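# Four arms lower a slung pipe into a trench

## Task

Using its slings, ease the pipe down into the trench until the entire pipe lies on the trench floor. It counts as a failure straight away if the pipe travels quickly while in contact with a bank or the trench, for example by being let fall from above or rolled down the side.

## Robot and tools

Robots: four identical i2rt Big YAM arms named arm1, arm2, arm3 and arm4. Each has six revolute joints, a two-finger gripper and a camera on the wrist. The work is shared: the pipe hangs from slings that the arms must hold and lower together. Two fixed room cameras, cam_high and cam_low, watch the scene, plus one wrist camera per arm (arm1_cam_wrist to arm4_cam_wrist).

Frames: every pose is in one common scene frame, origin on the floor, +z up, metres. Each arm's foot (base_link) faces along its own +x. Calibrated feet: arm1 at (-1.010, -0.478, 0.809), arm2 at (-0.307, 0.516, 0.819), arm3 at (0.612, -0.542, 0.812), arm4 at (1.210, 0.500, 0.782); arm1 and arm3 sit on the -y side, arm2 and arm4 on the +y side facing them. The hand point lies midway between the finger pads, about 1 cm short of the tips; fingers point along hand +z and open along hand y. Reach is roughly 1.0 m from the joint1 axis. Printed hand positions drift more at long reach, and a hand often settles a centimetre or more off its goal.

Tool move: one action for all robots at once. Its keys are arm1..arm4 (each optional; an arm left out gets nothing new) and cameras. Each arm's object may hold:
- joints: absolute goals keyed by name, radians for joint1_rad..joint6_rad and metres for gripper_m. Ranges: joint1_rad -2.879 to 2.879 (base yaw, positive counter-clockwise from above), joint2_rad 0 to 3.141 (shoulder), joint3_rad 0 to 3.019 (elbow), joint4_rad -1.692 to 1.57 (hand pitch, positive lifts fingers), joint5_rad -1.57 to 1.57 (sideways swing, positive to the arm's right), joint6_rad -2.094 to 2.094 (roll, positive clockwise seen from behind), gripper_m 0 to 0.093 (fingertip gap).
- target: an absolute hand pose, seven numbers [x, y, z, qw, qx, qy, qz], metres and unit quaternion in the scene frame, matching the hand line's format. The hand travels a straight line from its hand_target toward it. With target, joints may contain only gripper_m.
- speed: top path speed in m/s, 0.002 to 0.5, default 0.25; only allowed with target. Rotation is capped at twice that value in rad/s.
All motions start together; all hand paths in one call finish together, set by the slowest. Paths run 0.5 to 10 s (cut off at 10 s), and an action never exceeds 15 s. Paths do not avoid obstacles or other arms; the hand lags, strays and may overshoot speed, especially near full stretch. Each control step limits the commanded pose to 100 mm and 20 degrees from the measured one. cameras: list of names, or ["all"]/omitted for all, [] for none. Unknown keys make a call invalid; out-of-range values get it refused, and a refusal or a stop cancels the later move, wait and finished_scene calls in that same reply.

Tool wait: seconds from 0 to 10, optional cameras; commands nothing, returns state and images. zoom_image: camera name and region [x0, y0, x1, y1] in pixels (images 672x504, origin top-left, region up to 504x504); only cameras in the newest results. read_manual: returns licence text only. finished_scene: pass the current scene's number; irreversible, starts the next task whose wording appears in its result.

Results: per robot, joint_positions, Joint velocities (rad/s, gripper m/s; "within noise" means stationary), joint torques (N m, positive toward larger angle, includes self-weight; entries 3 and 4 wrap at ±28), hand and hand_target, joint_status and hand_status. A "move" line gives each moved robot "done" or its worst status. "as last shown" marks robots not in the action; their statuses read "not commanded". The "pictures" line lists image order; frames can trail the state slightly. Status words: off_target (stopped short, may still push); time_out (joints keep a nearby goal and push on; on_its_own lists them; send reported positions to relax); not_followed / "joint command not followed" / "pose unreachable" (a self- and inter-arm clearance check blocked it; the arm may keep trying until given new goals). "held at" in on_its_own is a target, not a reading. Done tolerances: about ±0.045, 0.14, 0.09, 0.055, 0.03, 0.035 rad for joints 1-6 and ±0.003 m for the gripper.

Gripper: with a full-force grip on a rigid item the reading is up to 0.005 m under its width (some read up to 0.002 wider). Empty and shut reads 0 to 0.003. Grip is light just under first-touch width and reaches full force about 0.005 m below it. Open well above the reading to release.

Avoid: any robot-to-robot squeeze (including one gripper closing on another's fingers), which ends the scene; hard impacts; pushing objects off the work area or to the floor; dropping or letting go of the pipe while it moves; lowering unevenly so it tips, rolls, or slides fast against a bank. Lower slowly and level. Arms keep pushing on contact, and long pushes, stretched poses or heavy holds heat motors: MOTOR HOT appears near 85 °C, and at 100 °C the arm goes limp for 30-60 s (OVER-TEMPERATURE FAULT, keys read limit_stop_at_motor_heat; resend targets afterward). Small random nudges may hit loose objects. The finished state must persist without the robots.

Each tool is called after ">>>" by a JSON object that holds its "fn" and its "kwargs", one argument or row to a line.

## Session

>>> {"fn": "move", "kwargs": {

}}

>>> {"fn": "zoom_image", "kwargs": {
  "camera": "cam_high",
  "region": [100, 60, 520, 480]
}}

>>> {"fn": "zoom_image", "kwargs": {
  "camera": "cam_low",
  "region": [230, 180, 430, 380]
}}

Scene clock: 0.00 s.
Joint torques (N m): no reading
Heat: arm1: hottest joint2_rad 30 °C; arm2: hottest gripper 29 °C; arm3: hottest joint2_rad 29 °C; arm4: hottest joint5_rad 29 °C.
Joint velocities: within noise
arm1.joint_positions: joint1_rad=-0.202 joint2_rad=+0.492 joint3_rad=+1.390 joint4_rad=-1.535 joint5_rad=-0.036 joint6_rad=-0.108 gripper_m=+0.09396
arm1.joint_status: not commanded
arm1.hand: x=-0.9651 y=-0.3268 z=+1.3301 quat_wxyz=(-0.380, +0.550, -0.704, -0.239) (m; scene frame)
arm1.hand_target: x=-0.9664 y=-0.3297 z=+1.3388 quat_wxyz=(-0.389, +0.547, -0.700, -0.244) (m; scene frame)
arm1.hand_status: not commanded
arm2.joint_positions: joint1_rad=+0.387 joint2_rad=+0.636 joint3_rad=+1.378 joint4_rad=-1.323 joint5_rad=+0.114 joint6_rad=-0.461 gripper_m=+0.09396
arm2.joint_status: not commanded
arm2.hand: x=-0.2468 y=+0.2878 z=+1.3570 quat_wxyz=(-0.276, -0.358, -0.799, +0.397) (m; scene frame)
arm2.hand_target: x=-0.2475 y=+0.2901 z=+1.3703 quat_wxyz=(-0.286, -0.356, -0.791, +0.407) (m; scene frame)
arm2.hand_status: not commanded
arm3.joint_positions: joint1_rad=-0.388 joint2_rad=+0.448 joint3_rad=+1.397 joint4_rad=-1.348 joint5_rad=-0.092 joint6_rad=-0.006 gripper_m=+0.09396
arm3.joint_status: not commanded
arm3.hand: x=+0.6302 y=-0.3905 z=+1.3846 quat_wxyz=(-0.413, +0.540, -0.630, -0.376) (m; scene frame)
arm3.hand_target: x=+0.6294 y=-0.3939 z=+1.3938 quat_wxyz=(-0.420, +0.536, -0.625, -0.381) (m; scene frame)
arm3.hand_status: not commanded
arm4.joint_positions: joint1_rad=+0.020 joint2_rad=+0.548 joint3_rad=+1.417 joint4_rad=-1.141 joint5_rad=-0.275 joint6_rad=+0.292 gripper_m=+0.09396
arm4.joint_status: not commanded
arm4.hand: x=+1.2711 y=+0.2947 z=+1.3960 quat_wxyz=(-0.559, -0.560, -0.560, +0.246) (m; scene frame)
arm4.hand_target: x=+1.2707 y=+0.2989 z=+1.4091 quat_wxyz=(-0.568, -0.551, -0.556, +0.254) (m; scene frame)
arm4.hand_status: not commanded
pictures: arm1_cam_wrist, arm2_cam_wrist, arm3_cam_wrist, arm4_cam_wrist, cam_high, cam_low

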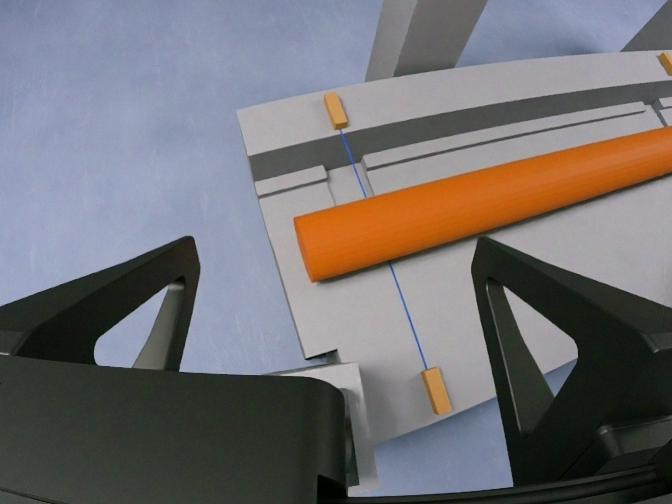

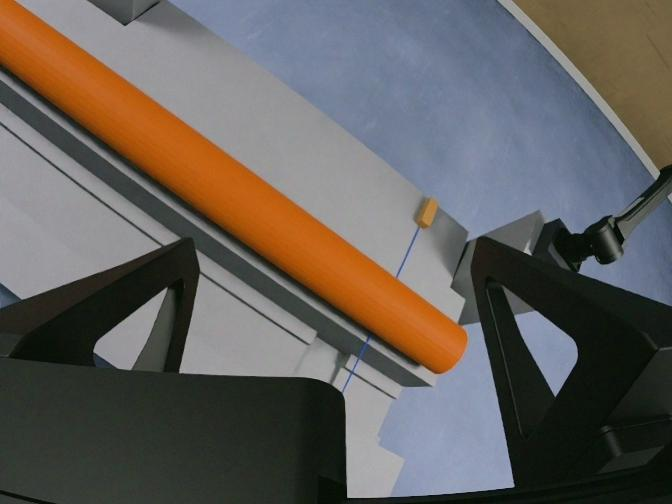

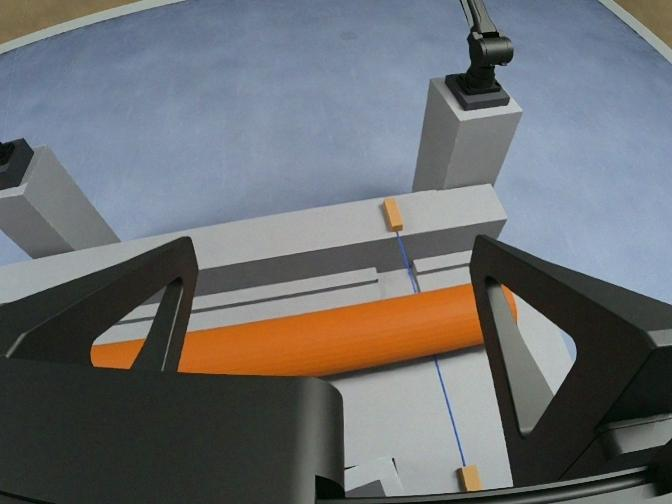

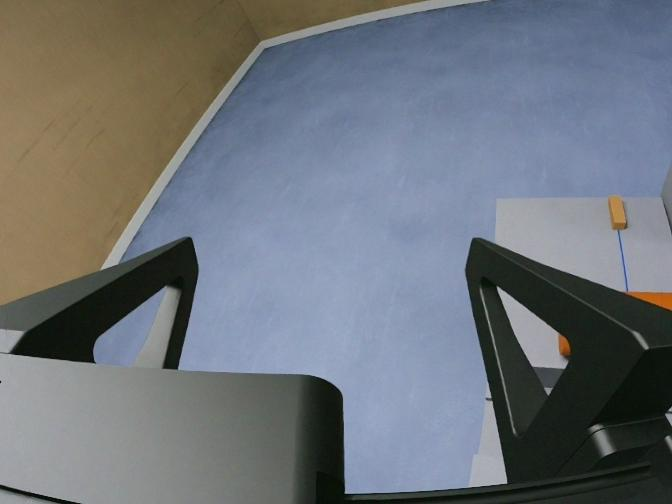

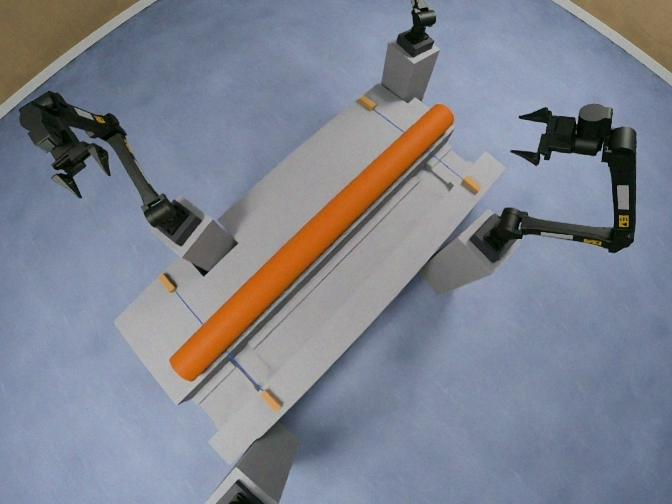

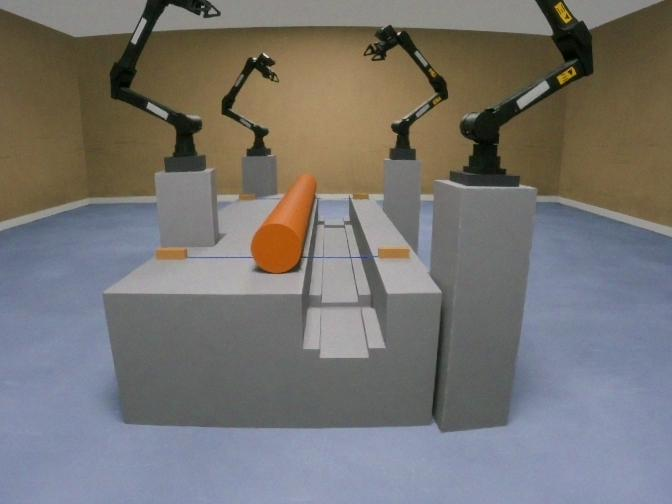

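Scaled by 1.200.

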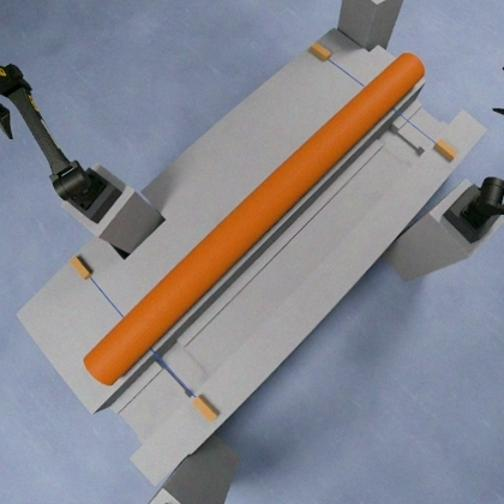

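Scaled by 2.520.

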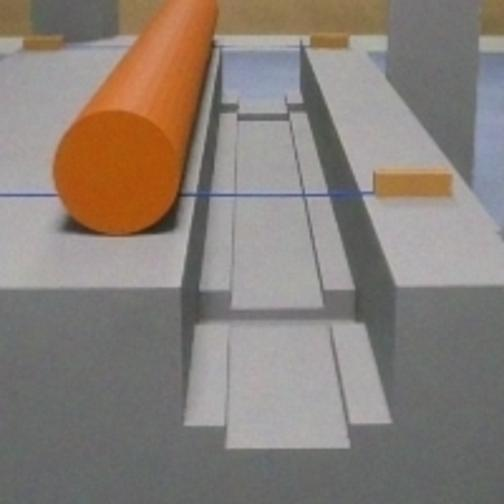

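>>> {"fn": "move", "kwargs": {
  "arm1": {"joints": {"joint1_rad": -1.454, "joint5_rad": 0.0, "joint6_rad": -1.632, "gripper_m": 0.08}},
  "arm2": {"joints": {"joint1_rad": -0.997, "joint5_rad": 0.01, "joint6_rad": -1.058, "gripper_m": 0.08}},
  "arm3": {"joints": {"joint1_rad": -1.648, "joint5_rad": 0.0, "joint6_rad": -1.482, "gripper_m": 0.08}},
  "arm4": {"joints": {"joint1_rad": -1.066, "joint5_rad": 0.0, "joint6_rad": -1.0, "gripper_m": 0.08}},
  "cameras": []
}}

>>> {"fn": "move", "kwargs": {
  "arm1": {"joints": {"joint2_rad": 2.139, "joint3_rad": 0.738, "joint4_rad": -0.17}},
  "arm2": {"joints": {"joint2_rad": 2.232, "joint3_rad": 0.997, "joint4_rad": -0.337}},
  "arm3": {"joints": {"joint2_rad": 2.127, "joint3_rad": 0.594, "joint4_rad": -0.038}},
  "arm4": {"joints": {"joint2_rad": 2.069, "joint3_rad": 0.782, "joint4_rad": -0.283}}
}}

Scene clock: 21.73 s.
Joint torques (N m): arm1=[-0.32 4.01 8.06 2.06 -0.04 -0.02] | arm2=[-1.55 2.73 11.47 1.29 -0.17 0.13] | arm3=[0.73 6.18 7.28 1.76 -0.09 0.03] | arm4=[-0.32 5.07 8.39 2.09 0.11 0.1]
Heat: arm1: hottest joint3_rad 31 °C; arm2: hottest joint3_rad 34 °C; arm3: hottest joint2_rad 29 °C; arm4: hottest joint3_rad 30 °C.
move: arm1 done; arm2 done; arm3 done; arm4 done
Joint velocities: within noise
arm1.joint_positions: joint1_rad=-1.449 joint2_rad=+0.492 joint3_rad=+1.390 joint4_rad=-1.535 joint5_rad=+0.000 joint6_rad=-1.622 gripper_m=+0.08010
arm1.joint_status: all done
arm1.hand: x=-0.8620 y=-0.4826 z=+1.3329 quat_wxyz=(-0.302, +0.629, -0.629, +0.342)
arm1.hand_target: x=-0.8654 y=-0.4832 z=+1.3415 quat_wxyz=(-0.307, +0.627, -0.624, +0.352)
arm1.hand_status: not commanded
arm2.joint_positions: joint1_rad=-0.987 joint2_rad=+0.636 joint3_rad=+1.378 joint4_rad=-1.323 joint5_rad=+0.011 joint6_rad=-1.051 gripper_m=+0.08007
arm2.joint_status: all done
arm2.hand: x=-0.5193 y=+0.4052 z=+1.3548 quat_wxyz=(+0.124, -0.624, -0.617, +0.463)
arm2.hand_target: x=-0.5184 y=+0.4085 z=+1.3682 quat_wxyz=(+0.131, -0.620, -0.611, +0.475)
arm2.hand_status: not commanded
arm3.joint_positions: joint1_rad=-1.643 joint2_rad=+0.448 joint3_rad=+1.397 joint4_rad=-1.348 joint5_rad=-0.002 joint6_rad=-1.474 gripper_m=+0.08011
arm3.joint_status: all done
arm3.hand: x=+0.7683 y=-0.5334 z=+1.3833 quat_wxyz=(-0.431, +0.586, -0.591, +0.350)
arm3.hand_target: x=+0.7649 y=-0.5349 z=+1.3925 quat_wxyz=(-0.435, +0.582, -0.586, +0.359)
arm3.hand_status: not commanded
arm4.joint_positions: joint1_rad=-1.059 joint2_rad=+0.548 joint3_rad=+1.417 joint4_rad=-1.141 joint5_rad=-0.002 joint6_rad=-0.987 gripper_m=+0.08012
arm4.joint_status: all done
arm4.hand: x=+1.0247 y=+0.3826 z=+1.3930 quat_wxyz=(+0.120, -0.566, -0.561, +0.592)
arm4.hand_target: x=+1.0271 y=+0.3863 z=+1.4063 quat_wxyz=(+0.129, -0.558, -0.556, +0.602)
arm4.hand_status: not commanded

Scene clock: 23.67 s.
Joint torques (N m): arm1=[-0.38 -13.68 1.91 0.91 -0.06 -0.08] | arm2=[-1.38 -18.02 4.12 0.09 -0.2 0.08] | arm3=[0.79 -14.62 0.77 0.34 -0.14 -0.06] | arm4=[-0.26 -13.8 2.58 0.68 0.05 0.01]
Heat: arm1: hottest joint3_rad 31 °C; arm2: hottest joint3_rad 34 °C; arm3: hottest joint2_rad 29 °C; arm4: hottest joint3_rad 30 °C.
move: arm1 done; arm2 done; arm3 done; arm4 done
Joint velocities: within noise
arm1.joint_positions: joint1_rad=-1.449 joint2_rad=+2.127 joint3_rad=+0.737 joint4_rad=-0.183 joint5_rad=+0.000 joint6_rad=-1.624 gripper_m=+0.08010
arm1.joint_status: all done
arm1.hand: x=-0.6604 y=-0.5000 z=+0.6085 quat_wxyz=(-0.001, +0.706, -0.708, +0.007)
arm1.hand_target: x=-0.6608 y=-0.5019 z=+0.6046 quat_wxyz=(-0.001, +0.707, -0.707, +0.008)
arm1.hand_status: not commanded
arm2.joint_positions: joint1_rad=-0.987 joint2_rad=+2.245 joint3_rad=+0.992 joint4_rad=-0.351 joint5_rad=+0.011 joint6_rad=-1.052 gripper_m=+0.08007
arm2.joint_status: all done
arm2.hand: x=-0.6748 y=+0.3037 z=+0.5990 quat_wxyz=(-0.004, -0.706, -0.708, -0.011)
arm2.hand_target: x=-0.6862 y=+0.3018 z=+0.6049 quat_wxyz=(-0.001, -0.707, -0.707, +0.005)
arm2.hand_status: not commanded
arm3.joint_positions: joint1_rad=-1.643 joint2_rad=+2.127 joint3_rad=+0.589 joint4_rad=-0.048 joint5_rad=-0.002 joint6_rad=-1.475 gripper_m=+0.08011
arm3.joint_status: all done
arm3.hand: x=+0.8997 y=-0.5137 z=+0.6016 quat_wxyz=(+0.001, +0.706, -0.708, -0.008)
arm3.hand_target: x=+0.9053 y=-0.5150 z=+0.6017 quat_wxyz=(-0.004, +0.707, -0.707, -0.003)
arm3.hand_status: not commanded
arm4.joint_positions: joint1_rad=-1.059 joint2_rad=+2.082 joint3_rad=+0.777 joint4_rad=-0.296 joint5_rad=-0.002 joint6_rad=-0.988 gripper_m=+0.08012
arm4.joint_status: all done
arm4.hand: x=+0.9098 y=+0.3032 z=+0.5945 quat_wxyz=(-0.006, -0.709, -0.705, -0.015)
arm4.hand_target: x=+0.8993 y=+0.3000 z=+0.5992 quat_wxyz=(-0.003, -0.707, -0.707, +0.000)
arm4.hand_status: not commanded
pictures: arm1_cam_wrist, arm2_cam_wrist, arm3_cam_wrist, arm4_cam_wrist, cam_high, cam_low

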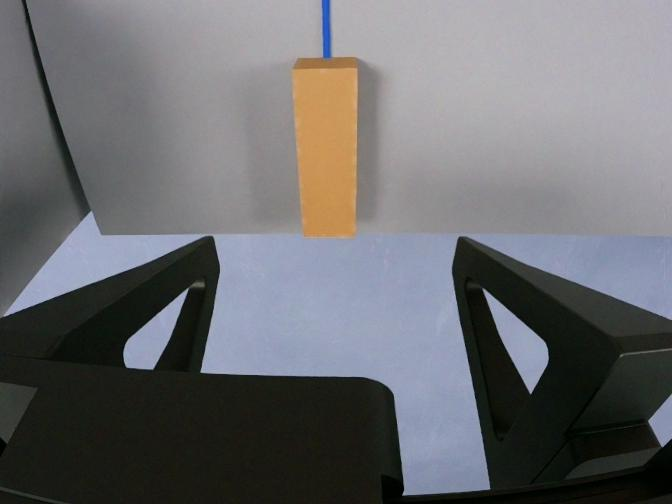

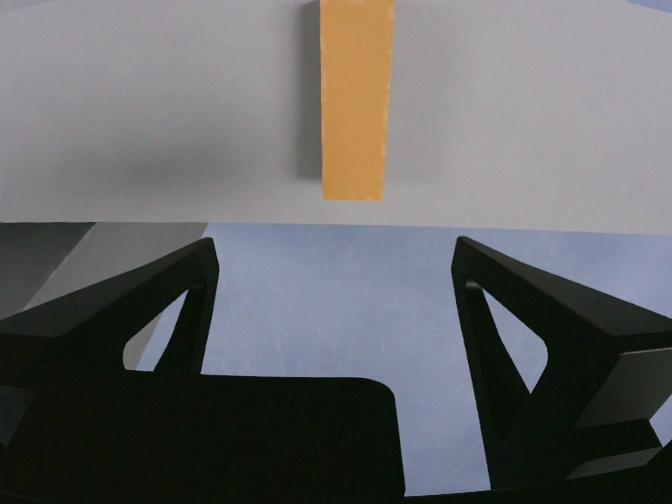

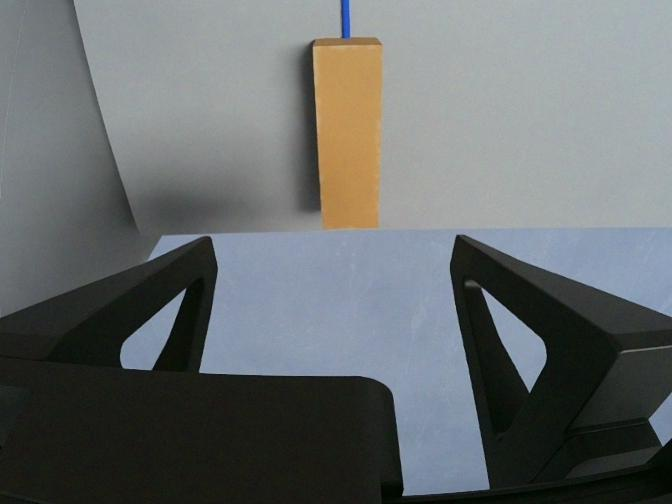

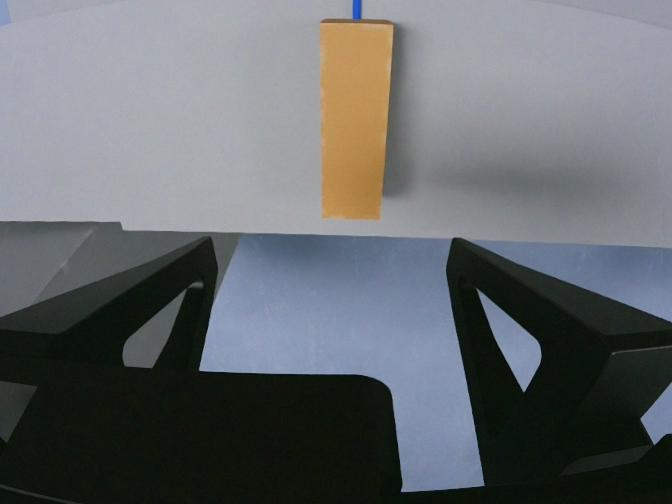

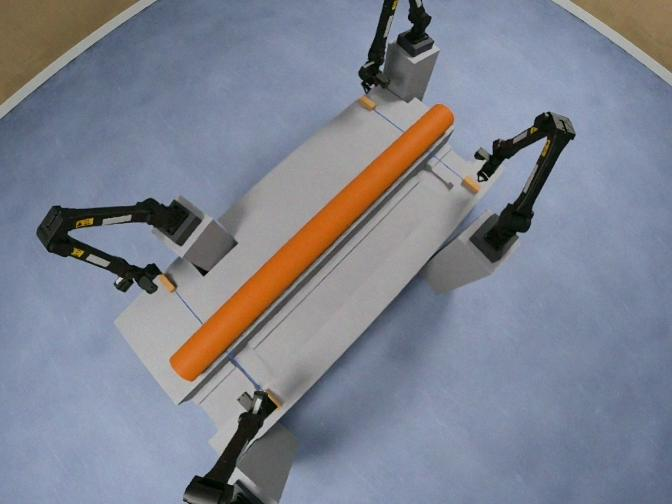

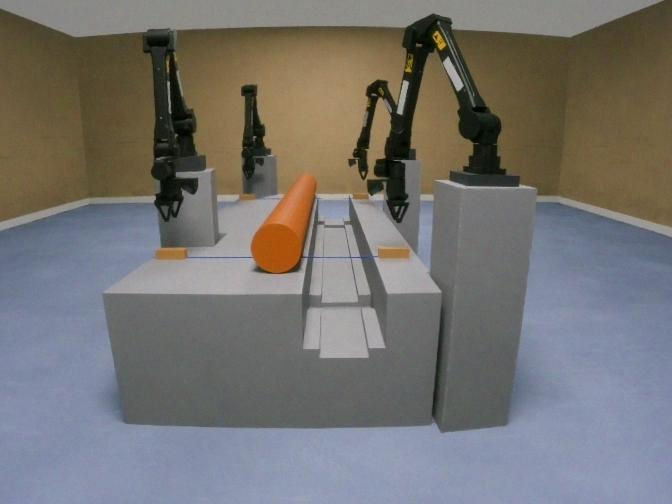

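>>> {"fn": "move", "kwargs": {
  "arm1": {"target": [-0.6685, -0.4985, 0.464, 0, 0.7071, -0.7071, 0], "speed": 0.12},
  "arm2": {"target": [-0.695, 0.264, 0.470, 0, -0.7071, -0.7071, 0], "speed": 0.12},
  "arm3": {"target": [0.907, -0.505, 0.467, 0, 0.7071, -0.7071, 0], "speed": 0.12},
  "arm4": {"target": [0.889, 0.278, 0.472, 0, -0.7071, -0.7071, 0], "speed": 0.12},
  "cameras": ["arm1_cam_wrist", "arm2_cam_wrist", "arm3_cam_wrist", "arm4_cam_wrist"]
}}

Scene clock: 45.27 s.
Joint torques (N m): arm1=[0.09 -14.21 -0.12 0.91 -0.19 -0.04] | arm2=[0.32 -19.02 3.89 0.02 -0.09 0.22] | arm3=[1.85 -16.15 -1.26 0.36 -0.08 0.1] | arm4=[1.08 -15.15 1.36 0.64 0.11 0.3]
Heat: arm1: hottest joint2_rad 32 °C; arm2: hottest joint3_rad 32 °C; arm3: hottest joint2_rad 30 °C; arm4: hottest joint3_rad 30 °C.
move: arm1 done; arm2 off_target; arm3 done; arm4 off_target
Joint velocities: within noise
arm1.joint_positions: joint1_rad=-1.449 joint2_rad=+2.554 joint3_rad=+0.903 joint4_rad=+0.070 joint5_rad=-0.006 joint6_rad=-1.624 gripper_m=+0.08010
arm1.joint_status: not commanded
arm1.hand: x=-0.6642 y=-0.4999 z=+0.4711 quat_wxyz=(-0.001, +0.706, -0.708, +0.003)
arm1.hand_target: x=-0.6685 y=-0.4985 z=+0.4642 quat_wxyz=(+0.000, +0.707, -0.707, +0.000)
arm1.hand_status: done (0.008 m and 0.4 deg from the pose sent, 0.145 m and 0.9 deg at the start)
arm2.joint_positions: joint1_rad=-0.949 joint2_rad=+2.607 joint3_rad=+1.228 joint4_rad=-0.234 joint5_rad=+0.011 joint6_rad=-1.006 gripper_m=+0.08007
arm2.joint_status: not commanded
arm2.hand: x=-0.6853 y=+0.2758 z=+0.4684 quat_wxyz=(-0.005, -0.708, -0.706, -0.015)
arm2.hand_target: x=-0.6947 y=+0.2641 z=+0.4703 quat_wxyz=(+0.000, -0.707, -0.707, +0.000)
arm2.hand_status: off_target (0.015 m and 1.8 deg from the pose sent, 0.137 m and 1.3 deg at the start)
arm3.joint_positions: joint1_rad=-1.624 joint2_rad=+2.577 joint3_rad=+0.795 joint4_rad=+0.203 joint5_rad=+0.006 joint6_rad=-1.456 gripper_m=+0.08011
arm3.joint_status: not commanded
arm3.hand: x=+0.9075 y=-0.5073 z=+0.4694 quat_wxyz=(+0.000, +0.706, -0.708, -0.002)
arm3.hand_target: x=+0.9070 y=-0.5050 z=+0.4670 quat_wxyz=(+0.000, +0.707, -0.707, +0.000)
arm3.hand_status: done (0.003 m and 0.3 deg from the pose sent, 0.135 m and 0.9 deg at the start)
arm4.joint_positions: joint1_rad=-1.042 joint2_rad=+2.460 joint3_rad=+0.960 joint4_rad=-0.096 joint5_rad=+0.002 joint6_rad=-0.980 gripper_m=+0.08012
arm4.joint_status: not commanded
arm4.hand: x=+0.8964 y=+0.2872 z=+0.4706 quat_wxyz=(-0.004, -0.706, -0.708, -0.013)
arm4.hand_target: x=+0.8890 y=+0.2778 z=+0.4723 quat_wxyz=(+0.000, -0.707, -0.707, +0.000)
arm4.hand_status: off_target (0.012 m and 1.6 deg from the pose sent, 0.127 m and 1.9 deg at the start)

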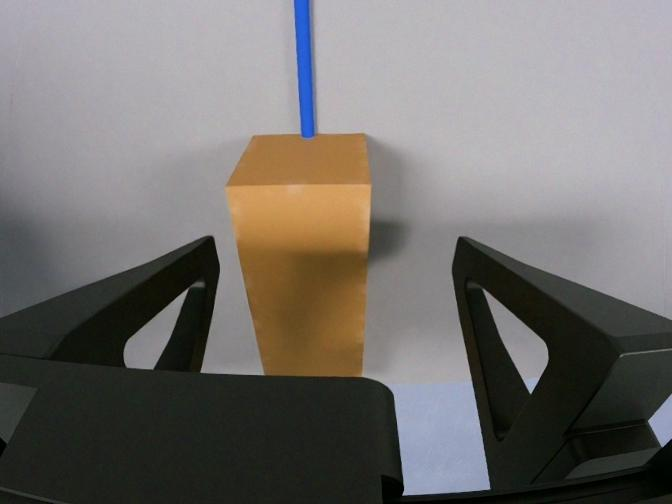

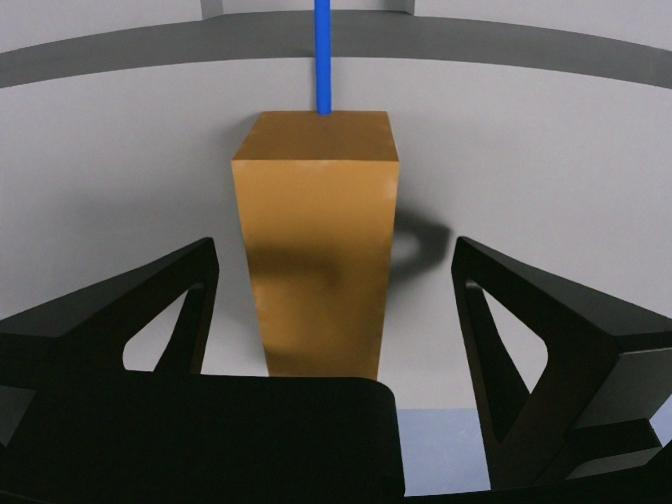

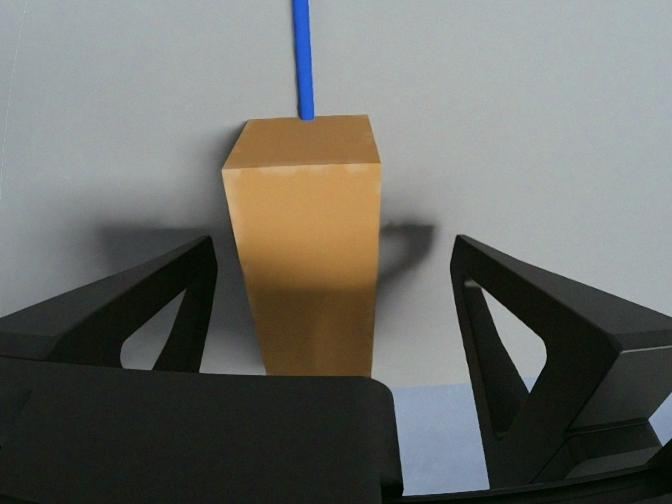

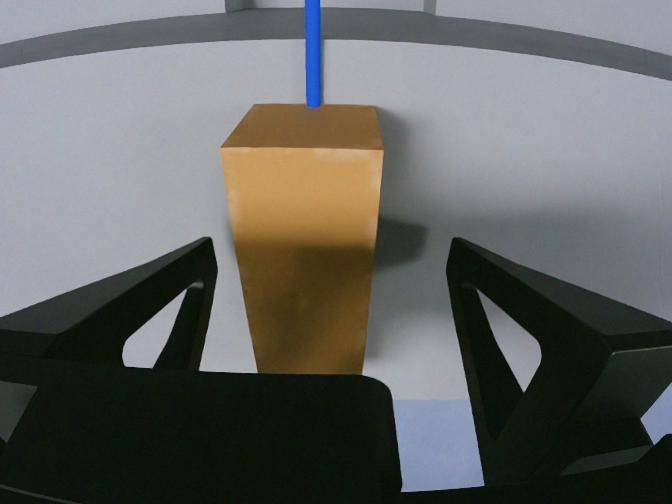

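>>> {"fn": "move", "kwargs": {
  "arm1": {"target": [-0.6765, -0.4985, 0.464, 0, 0.7071, -0.7071, 0], "joints": {"gripper_m": 0.048}, "speed": 0.05},
  "arm2": {"target": [-0.691, 0.264, 0.470, 0, -0.7071, -0.7071, 0], "joints": {"gripper_m": 0.048}, "speed": 0.05},
  "arm3": {"target": [0.899, -0.505, 0.467, 0, 0.7071, -0.7071, 0], "joints": {"gripper_m": 0.048}, "speed": 0.05},
  "arm4": {"target": [0.896, 0.278, 0.472, 0, -0.7071, -0.7071, 0], "joints": {"gripper_m": 0.048}, "speed": 0.05},
  "cameras": ["arm1_cam_wrist", "arm2_cam_wrist", "arm3_cam_wrist", "arm4_cam_wrist"]
}}

Scene clock: 50.30 s.
Joint torques (N m): arm1=[0.26 -14.33 -1.11 0.9 -0.18 -0.03] | arm2=[0.44 -19.14 3.03 0.12 -0.08 0.22] | arm3=[2.14 -15.68 -2.18 0.43 -0.08 0.1] | arm4=[1.08 -15.15 0.32 0.77 0.11 0.31]
Heat: arm1: hottest joint2_rad 32 °C; arm2: hottest joint3_rad 32 °C; arm3: hottest joint2_rad 30 °C; arm4: hottest joint3_rad 30 °C.
move: arm1 off_target; arm2 off_target; arm3 off_target; arm4 done
Joint velocities: within noise
arm1.joint_positions: joint1_rad=-1.449 joint2_rad=+2.554 joint3_rad=+0.895 joint4_rad=+0.091 joint5_rad=-0.007 joint6_rad=-1.624 gripper_m=+0.04810
arm1.joint_status: all done
arm1.hand: x=-0.6642 y=-0.4999 z=+0.4713 quat_wxyz=(-0.005, +0.706, -0.708, +0.007)
arm1.hand_target: x=-0.6766 y=-0.4985 z=+0.4644 quat_wxyz=(+0.000, +0.707, -0.707, +0.000)
arm1.hand_status: off_target (0.014 m and 1.0 deg from the pose sent, 0.014 m and 0.4 deg at the start)
arm2.joint_positions: joint1_rad=-0.946 joint2_rad=+2.607 joint3_rad=+1.228 joint4_rad=-0.227 joint5_rad=+0.011 joint6_rad=-1.002 gripper_m=+0.04807
arm2.joint_status: all done
arm2.hand: x=-0.6860 y=+0.2737 z=+0.4684 quat_wxyz=(-0.004, -0.709, -0.705, -0.012)
arm2.hand_target: x=-0.6907 y=+0.2641 z=+0.4701 quat_wxyz=(+0.000, -0.707, -0.707, +0.000)
arm2.hand_status: off_target (0.011 m and 1.5 deg from the pose sent, 0.013 m and 1.8 deg at the start)
arm3.joint_positions: joint1_rad=-1.622 joint2_rad=+2.577 joint3_rad=+0.790 joint4_rad=+0.225 joint5_rad=+0.006 joint6_rad=-1.454 gripper_m=+0.04811
arm3.joint_status: all done
arm3.hand: x=+0.9095 y=-0.5066 z=+0.4698 quat_wxyz=(-0.006, +0.706, -0.708, +0.003)
arm3.hand_target: x=+0.8991 y=-0.5052 z=+0.4671 quat_wxyz=(+0.000, +0.707, -0.707, +0.000)
arm3.hand_status: off_target (0.011 m and 0.8 deg from the pose sent, 0.009 m and 0.3 deg at the start)
arm4.joint_positions: joint1_rad=-1.032 joint2_rad=+2.460 joint3_rad=+0.960 joint4_rad=-0.084 joint5_rad=+0.002 joint6_rad=-0.970 gripper_m=+0.04812
arm4.joint_status: all done
arm4.hand: x=+0.8961 y=+0.2823 z=+0.4706 quat_wxyz=(-0.003, -0.706, -0.708, -0.007)
arm4.hand_target: x=+0.8959 y=+0.2779 z=+0.4721 quat_wxyz=(+0.000, -0.707, -0.707, +0.000)
arm4.hand_status: done (0.005 m and 0.9 deg from the pose sent, 0.010 m and 1.6 deg at the start)

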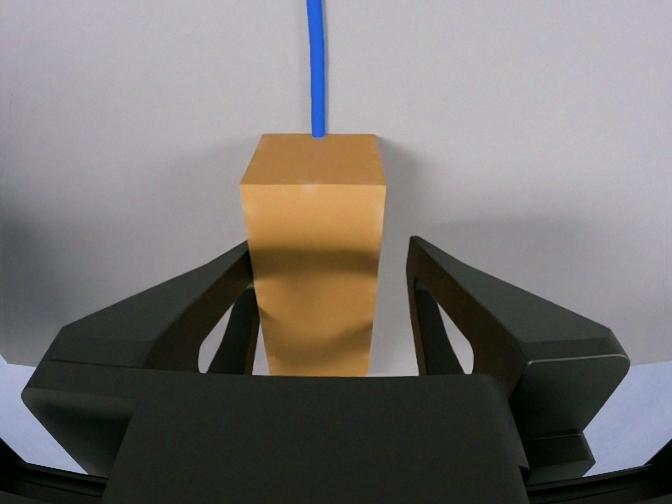

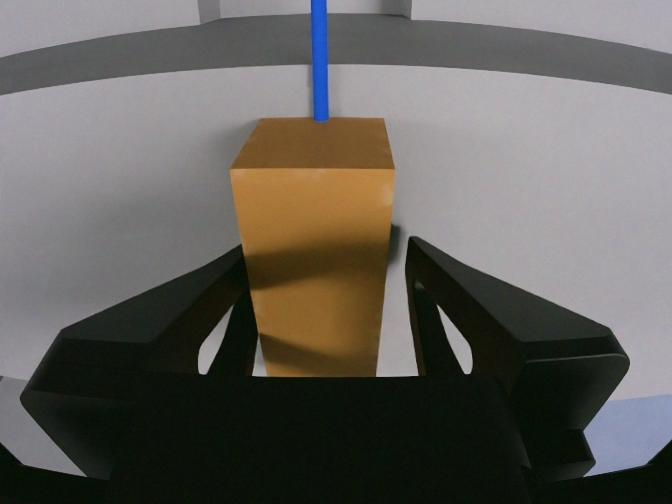

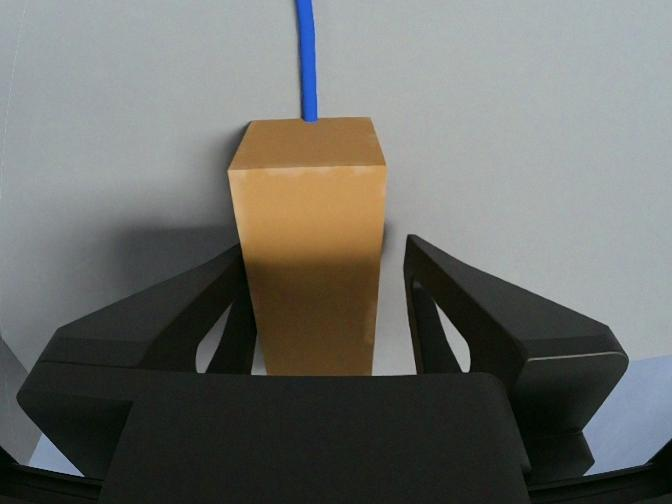

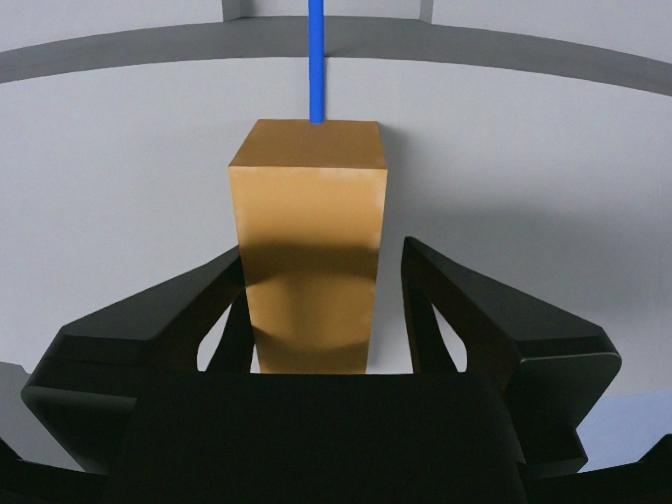

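>>> {"fn": "move", "kwargs": {
  "arm1": {"joints": {"gripper_m": 0.025}},
  "arm2": {"joints": {"gripper_m": 0.025}},
  "arm3": {"joints": {"gripper_m": 0.025}},
  "arm4": {"joints": {"gripper_m": 0.025}},
  "cameras": []
}}

>>> {"fn": "move", "kwargs": {
  "arm1": {"target": [-0.673, -0.425, 0.56, 0, 0.7071, -0.7071, 0], "speed": 0.15},
  "arm2": {"target": [-0.699, 0.174, 0.563, 0, -0.7071, -0.7071, 0], "speed": 0.15},
  "arm3": {"target": [0.903, -0.414, 0.56, 0, 0.7071, -0.7071, 0], "speed": 0.15},
  "arm4": {"target": [0.886, 0.186, 0.565, 0, -0.7071, -0.7071, 0], "speed": 0.15},
  "cameras": ["cam_low", "cam_high"]
}}

Scene clock: 53.73 s.
Joint torques (N m): arm1=[0.56 -14.04 -0.87 0.88 -0.18 -0.06] | arm2=[0.38 -19.14 2.93 0.02 -0.1 0.21] | arm3=[2.02 -15.56 -2.1 0.42 -0.1 0.1] | arm4=[0.97 -15.21 0.34 0.75 0.1 0.29]
Heat: arm1: hottest joint2_rad 31 °C; arm2: hottest joint2_rad 31 °C; arm3: hottest joint2_rad 30 °C; arm4: hottest joint3_rad 30 °C.
move: arm1 off_target; arm2 off_target; arm3 off_target; arm4 off_target
Joint velocities: within noise
arm1.joint_positions: joint1_rad=-1.449 joint2_rad=+2.554 joint3_rad=+0.893 joint4_rad=+0.092 joint5_rad=-0.007 joint6_rad=-1.624 gripper_m=+0.03396
arm1.joint_status: gripper_m off_target (ended at +0.03399, target +0.02500)
arm1.hand: x=-0.6656 y=-0.4998 z=+0.4714 quat_wxyz=(-0.005, +0.706, -0.708, +0.006)
arm1.hand_target: x=-0.6765 y=-0.4986 z=+0.4644 quat_wxyz=(+0.000, +0.707, -0.707, +0.000)
arm1.hand_status: not commanded
arm2.joint_positions: joint1_rad=-0.945 joint2_rad=+2.607 joint3_rad=+1.229 joint4_rad=-0.225 joint5_rad=+0.012 joint6_rad=-1.001 gripper_m=+0.03473
arm2.joint_status: gripper_m off_target (ended at +0.03475, target +0.02500)
arm2.hand: x=-0.6866 y=+0.2728 z=+0.4685 quat_wxyz=(-0.003, -0.709, -0.705, -0.011)
arm2.hand_target: x=-0.6908 y=+0.2641 z=+0.4701 quat_wxyz=(+0.000, -0.707, -0.707, +0.000)
arm2.hand_status: not commanded
arm3.joint_positions: joint1_rad=-1.620 joint2_rad=+2.577 joint3_rad=+0.788 joint4_rad=+0.227 joint5_rad=+0.007 joint6_rad=-1.452 gripper_m=+0.03489
arm3.joint_status: gripper_m off_target (ended at +0.03492, target +0.02500)
arm3.hand: x=+0.9084 y=-0.5064 z=+0.4700 quat_wxyz=(-0.006, +0.706, -0.708, +0.003)
arm3.hand_target: x=+0.8989 y=-0.5052 z=+0.4672 quat_wxyz=(+0.000, +0.707, -0.707, +0.000)
arm3.hand_status: not commanded
arm4.joint_positions: joint1_rad=-1.031 joint2_rad=+2.460 joint3_rad=+0.959 joint4_rad=-0.082 joint5_rad=+0.002 joint6_rad=-0.968 gripper_m=+0.03493
arm4.joint_status: gripper_m off_target (ended at +0.03496, target +0.02500)
arm4.hand: x=+0.8963 y=+0.2822 z=+0.4706 quat_wxyz=(-0.002, -0.706, -0.708, -0.007)
arm4.hand_target: x=+0.8960 y=+0.2780 z=+0.4721 quat_wxyz=(+0.000, -0.707, -0.707, +0.000)
arm4.hand_status: not commanded

Scene clock: 55.37 s.
Joint torques (N m): arm1=[-0.21 -16.09 0.31 0.06 -0.1 0.08] | arm2=[-0.09 -21.6 6.69 -0.99 -0.17 0.17] | arm3=[1.14 -17.44 -0.12 -0.32 -0.21 0.11] | arm4=[0.73 -17.55 4.26 -0.28 0.08 0.31]
Heat: arm1: hottest joint2_rad 32 °C; arm2: hottest joint2_rad 31 °C; arm3: hottest joint2_rad 30 °C; arm4: hottest joint3_rad 30 °C.
move: arm1 done; arm2 off_target; arm3 done; arm4 off_target
Joint velocities: within noise
arm1.joint_positions: joint1_rad=-1.233 joint2_rad=+2.289 joint3_rad=+0.768 joint4_rad=-0.057 joint5_rad=-0.010 joint6_rad=-1.420 gripper_m=+0.03396
arm1.joint_status: not commanded
arm1.hand: x=-0.6722 y=-0.4255 z=+0.5564 quat_wxyz=(-0.001, +0.710, -0.704, +0.002)
arm1.hand_target: x=-0.6732 y=-0.4250 z=+0.5599 quat_wxyz=(+0.000, +0.707, -0.707, +0.000)
arm1.hand_status: done (0.004 m and 0.6 deg from the pose sent, 0.116 m and 0.9 deg at the start)
arm2.joint_positions: joint1_rad=-0.799 joint2_rad=+2.445 joint3_rad=+1.286 joint4_rad=-0.452 joint5_rad=+0.012 joint6_rad=-0.862 gripper_m=+0.03473
arm2.joint_status: not commanded
arm2.hand: x=-0.6872 y=+0.1881 z=+0.5513 quat_wxyz=(-0.001, -0.706, -0.708, -0.014)
arm2.hand_target: x=-0.6988 y=+0.1742 z=+0.5633 quat_wxyz=(+0.000, -0.707, -0.707, +0.000)
arm2.hand_status: off_target (0.022 m and 1.6 deg from the pose sent, 0.137 m and 1.3 deg at the start)
arm3.joint_positions: joint1_rad=-1.320 joint2_rad=+2.292 joint3_rad=+0.707 joint4_rad=+0.005 joint5_rad=+0.008 joint6_rad=-1.164 gripper_m=+0.03489
arm3.joint_status: not commanded
arm3.hand: x=+0.9018 y=-0.4143 z=+0.5564 quat_wxyz=(+0.001, +0.710, -0.704, +0.000)
arm3.hand_target: x=+0.9030 y=-0.4141 z=+0.5600 quat_wxyz=(+0.000, +0.707, -0.707, +0.000)
arm3.hand_status: done (0.004 m and 0.5 deg from the pose sent, 0.129 m and 0.8 deg at the start)
arm4.joint_positions: joint1_rad=-0.871 joint2_rad=+2.262 joint3_rad=+1.026 joint4_rad=-0.362 joint5_rad=+0.003 joint6_rad=-0.814 gripper_m=+0.03493
arm4.joint_status: not commanded
arm4.hand: x=+0.8970 y=+0.1991 z=+0.5536 quat_wxyz=(-0.001, -0.704, -0.710, -0.014)
arm4.hand_target: x=+0.8863 y=+0.1862 z=+0.5650 quat_wxyz=(+0.000, -0.707, -0.707, +0.000)
arm4.hand_status: off_target (0.021 m and 1.7 deg from the pose sent, 0.135 m and 0.9 deg at the start)
pictures: cam_high, cam_low

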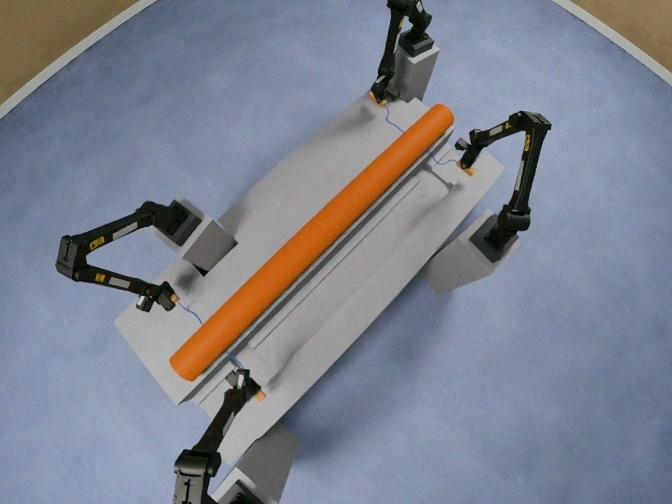

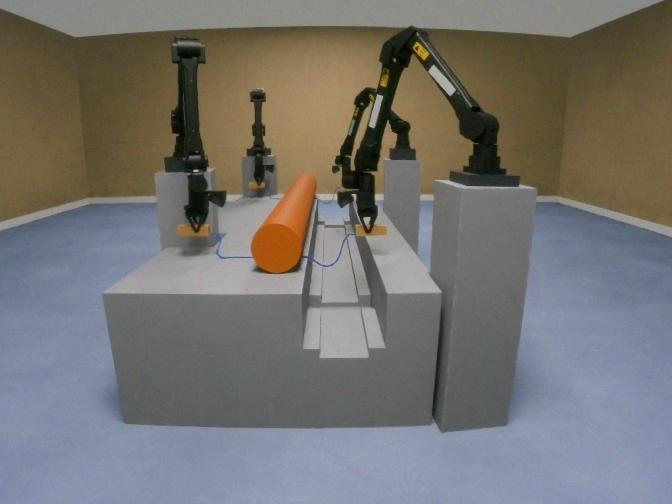

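>>> {"fn": "move", "kwargs": {
  "arm1": {"target": [-0.672, -0.370, 0.70, 0, 0.7071, -0.7071, 0], "speed": 0.12},
  "arm2": {"target": [-0.700, 0.105, 0.714, 0, -0.7071, -0.7071, 0], "speed": 0.12},
  "arm3": {"target": [0.904, -0.359, 0.70, 0, 0.7071, -0.7071, 0], "speed": 0.12},
  "arm4": {"target": [0.882, 0.116, 0.716, 0, -0.7071, -0.7071, 0], "speed": 0.12},
  "cameras": ["cam_low", "cam_high"]
}}

>>> {"fn": "zoom_image", "kwargs": {
  "camera": "cam_low",
  "region": [170, 120, 420, 320]
}}

Scene clock: 61.87 s.
Joint torques (N m): arm1=[-0.26 -14.21 4.18 0.05 -0.15 0.12] | arm2=[0.21 -21.95 10.73 -1.01 -0.18 0.23] | arm3=[1.85 -15.62 4.57 -0.38 -0.27 0.11] | arm4=[1.08 -17.96 8.38 -0.34 0.08 0.3]
Heat: arm1: hottest joint2_rad 32 °C; arm2: hottest joint2_rad 32 °C; arm3: hottest joint2_rad 30 °C; arm4: hottest joint3_rad 30 °C.
move: arm1 done; arm2 off_target; arm3 off_target; arm4 off_target
Joint velocities: within noise
arm1.joint_positions: joint1_rad=-1.090 joint2_rad=+1.854 joint3_rad=+0.722 joint4_rad=-0.451 joint5_rad=-0.011 joint6_rad=-1.272 gripper_m=+0.03396
arm1.joint_status: not commanded
arm1.hand: x=-0.6732 y=-0.3730 z=+0.6959 quat_wxyz=(+0.001, +0.708, -0.706, +0.000)
arm1.hand_target: x=-0.6719 y=-0.3701 z=+0.6999 quat_wxyz=(+0.000, +0.707, -0.707, +0.000)
arm1.hand_status: done (0.005 m and 0.3 deg from the pose sent, 0.154 m and 0.6 deg at the start)
arm2.joint_positions: joint1_rad=-0.709 joint2_rad=+2.204 joint3_rad=+1.375 joint4_rad=-0.798 joint5_rad=+0.011 joint6_rad=-0.769 gripper_m=+0.03473
arm2.joint_status: not commanded
arm2.hand: x=-0.6886 y=+0.1245 z=+0.6954 quat_wxyz=(+0.001, -0.708, -0.706, -0.021)
arm2.hand_target: x=-0.6996 y=+0.1055 z=+0.7146 quat_wxyz=(+0.000, -0.707, -0.707, +0.000)
arm2.hand_status: off_target (0.029 m and 2.4 deg from the pose sent, 0.183 m and 1.6 deg at the start)
arm3.joint_positions: joint1_rad=-1.180 joint2_rad=+1.847 joint3_rad=+0.676 joint4_rad=-0.430 joint5_rad=+0.008 joint6_rad=-1.015 gripper_m=+0.03489
arm3.joint_status: not commanded
arm3.hand: x=+0.8949 y=-0.3677 z=+0.6932 quat_wxyz=(+0.011, +0.707, -0.707, -0.002)
arm3.hand_target: x=+0.9039 y=-0.3590 z=+0.7001 quat_wxyz=(+0.000, +0.707, -0.707, +0.000)
arm3.hand_status: off_target (0.014 m and 1.3 deg from the pose sent, 0.154 m and 0.5 deg at the start)
arm4.joint_positions: joint1_rad=-0.780 joint2_rad=+2.000 joint3_rad=+1.150 joint4_rad=-0.769 joint5_rad=+0.003 joint6_rad=-0.719 gripper_m=+0.03493
arm4.joint_status: not commanded
arm4.hand: x=+0.8940 y=+0.1364 z=+0.6958 quat_wxyz=(+0.001, -0.705, -0.709, -0.025)
arm4.hand_target: x=+0.8826 y=+0.1166 z=+0.7164 quat_wxyz=(+0.000, -0.707, -0.707, +0.000)
arm4.hand_status: off_target (0.031 m and 2.8 deg from the pose sent, 0.183 m and 1.7 deg at the start)
pictures: cam_high, cam_low

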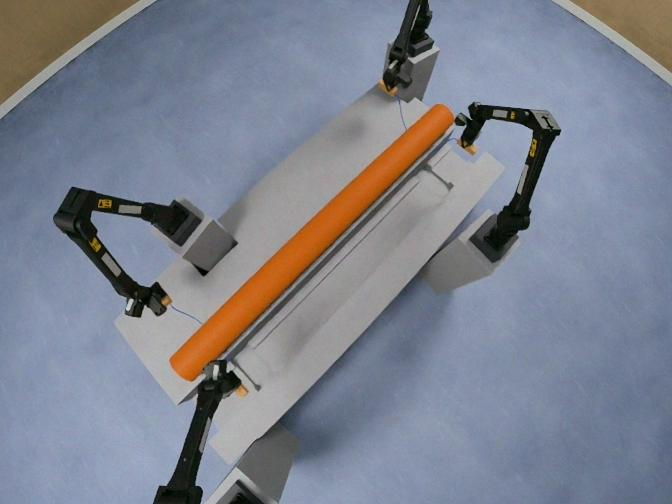

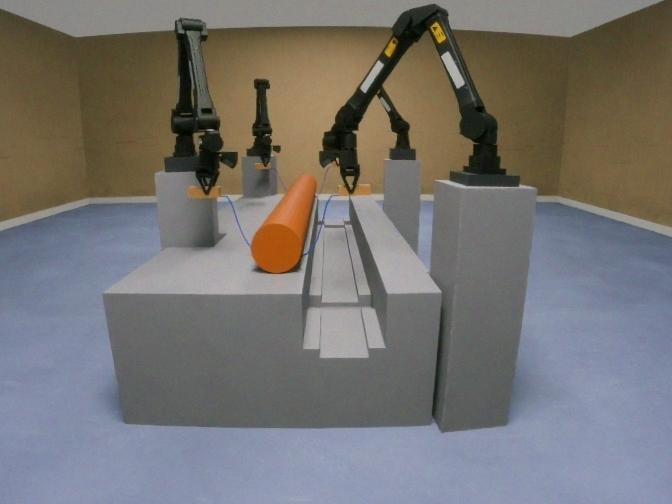

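Scaled by 2.016.

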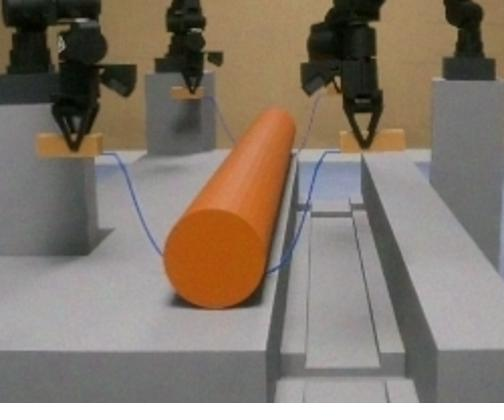

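>>> {"fn": "move", "kwargs": {
  "arm1": {"target": [-0.648, -0.365, 0.80, 0, 0.7071, -0.7071, 0], "speed": 0.05},
  "arm2": {"target": [-0.694, 0.108, 0.815, 0, -0.7071, -0.7071, 0], "speed": 0.05},
  "arm3": {"target": [0.921, -0.349, 0.797, 0, 0.7071, -0.7071, 0], "speed": 0.05},
  "arm4": {"target": [0.889, 0.119, 0.817, 0, -0.7071, -0.7071, 0], "speed": 0.05},
  "cameras": ["cam_low", "cam_high"]
}}

>>> {"fn": "zoom_image", "kwargs": {
  "camera": "cam_low",
  "region": [170, 120, 420, 320]
}}

Scene clock: 68.33 s.
Joint torques (N m): arm1=[-2.78 -19.19 8.92 -1.39 0.77 -0.06] | arm2=[-2.08 -30.56 11.63 -3.29 0.27 0.03] | arm3=[-0.38 -21.95 7.39 -1.99 0.38 -0.04] | arm4=[-0.56 -25.35 10.35 -2.58 0.32 0.14]
Heat: arm1: hottest joint2_rad 32 °C; arm2: hottest joint2_rad 33 °C; arm3: hottest joint2_rad 30 °C; arm4: hottest joint3_rad 30 °C.
move: arm1 off_target; arm2 off_target; arm3 off_target; arm4 off_target
Joint velocities: within noise
arm1.joint_positions: joint1_rad=-1.066 joint2_rad=+1.713 joint3_rad=+0.784 joint4_rad=-0.732 joint5_rad=-0.031 joint6_rad=-1.264 gripper_m=+0.03396
arm1.joint_status: not commanded
arm1.hand: x=-0.6804 y=-0.3622 z=+0.7573 quat_wxyz=(+0.032, +0.713, -0.700, -0.026)
arm1.hand_target: x=-0.6499 y=-0.3653 z=+0.7977 quat_wxyz=(+0.000, +0.707, -0.707, +0.001)
arm1.hand_status: off_target (0.054 m and 4.8 deg from the pose sent, 0.107 m and 0.3 deg at the start)
arm2.joint_positions: joint1_rad=-0.675 joint2_rad=+2.131 joint3_rad=+1.375 joint4_rad=-0.919 joint5_rad=+0.002 joint6_rad=-0.747 gripper_m=+0.03462
arm2.joint_status: not commanded
arm2.hand: x=-0.6657 y=+0.1201 z=+0.7355 quat_wxyz=(-0.002, -0.703, -0.710, -0.045)
arm2.hand_target: x=-0.6917 y=+0.1100 z=+0.8104 quat_wxyz=(+0.001, -0.707, -0.707, +0.001)
arm2.hand_status: off_target (0.085 m and 5.2 deg from the pose sent, 0.121 m and 2.4 deg at the start)
arm3.joint_positions: joint1_rad=-1.153 joint2_rad=+1.695 joint3_rad=+0.751 joint4_rad=-0.711 joint5_rad=-0.006 joint6_rad=-1.002 gripper_m=+0.03488
arm3.joint_status: not commanded
arm3.hand: x=+0.8952 y=-0.3545 z=+0.7582 quat_wxyz=(+0.036, +0.712, -0.702, -0.014)
arm3.hand_target: x=+0.9198 y=-0.3494 z=+0.7945 quat_wxyz=(+0.000, +0.707, -0.707, +0.000)
arm3.hand_status: off_target (0.047 m and 4.5 deg from the pose sent, 0.109 m and 1.3 deg at the start)
arm4.joint_positions: joint1_rad=-0.749 joint2_rad=+1.907 joint3_rad=+1.164 joint4_rad=-0.925 joint5_rad=-0.002 joint6_rad=-0.695 gripper_m=+0.03493
arm4.joint_status: not commanded
arm4.hand: x=+0.9143 y=+0.1365 z=+0.7439 quat_wxyz=(+0.001, -0.702, -0.711, -0.049)
arm4.hand_target: x=+0.8914 y=+0.1214 z=+0.8130 quat_wxyz=(+0.000, -0.707, -0.707, +0.001)
arm4.hand_status: off_target (0.079 m and 5.7 deg from the pose sent, 0.123 m and 2.8 deg at the start)
pictures: cam_high, cam_low

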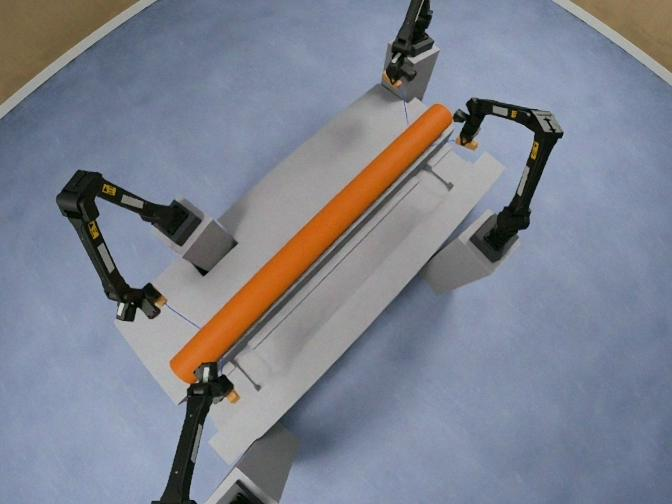

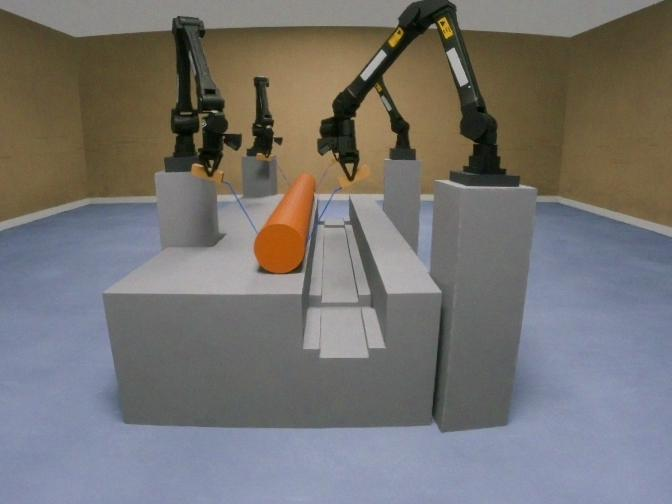

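Scaled by 2.016.

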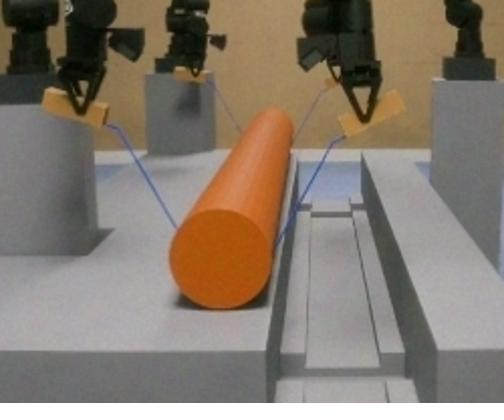

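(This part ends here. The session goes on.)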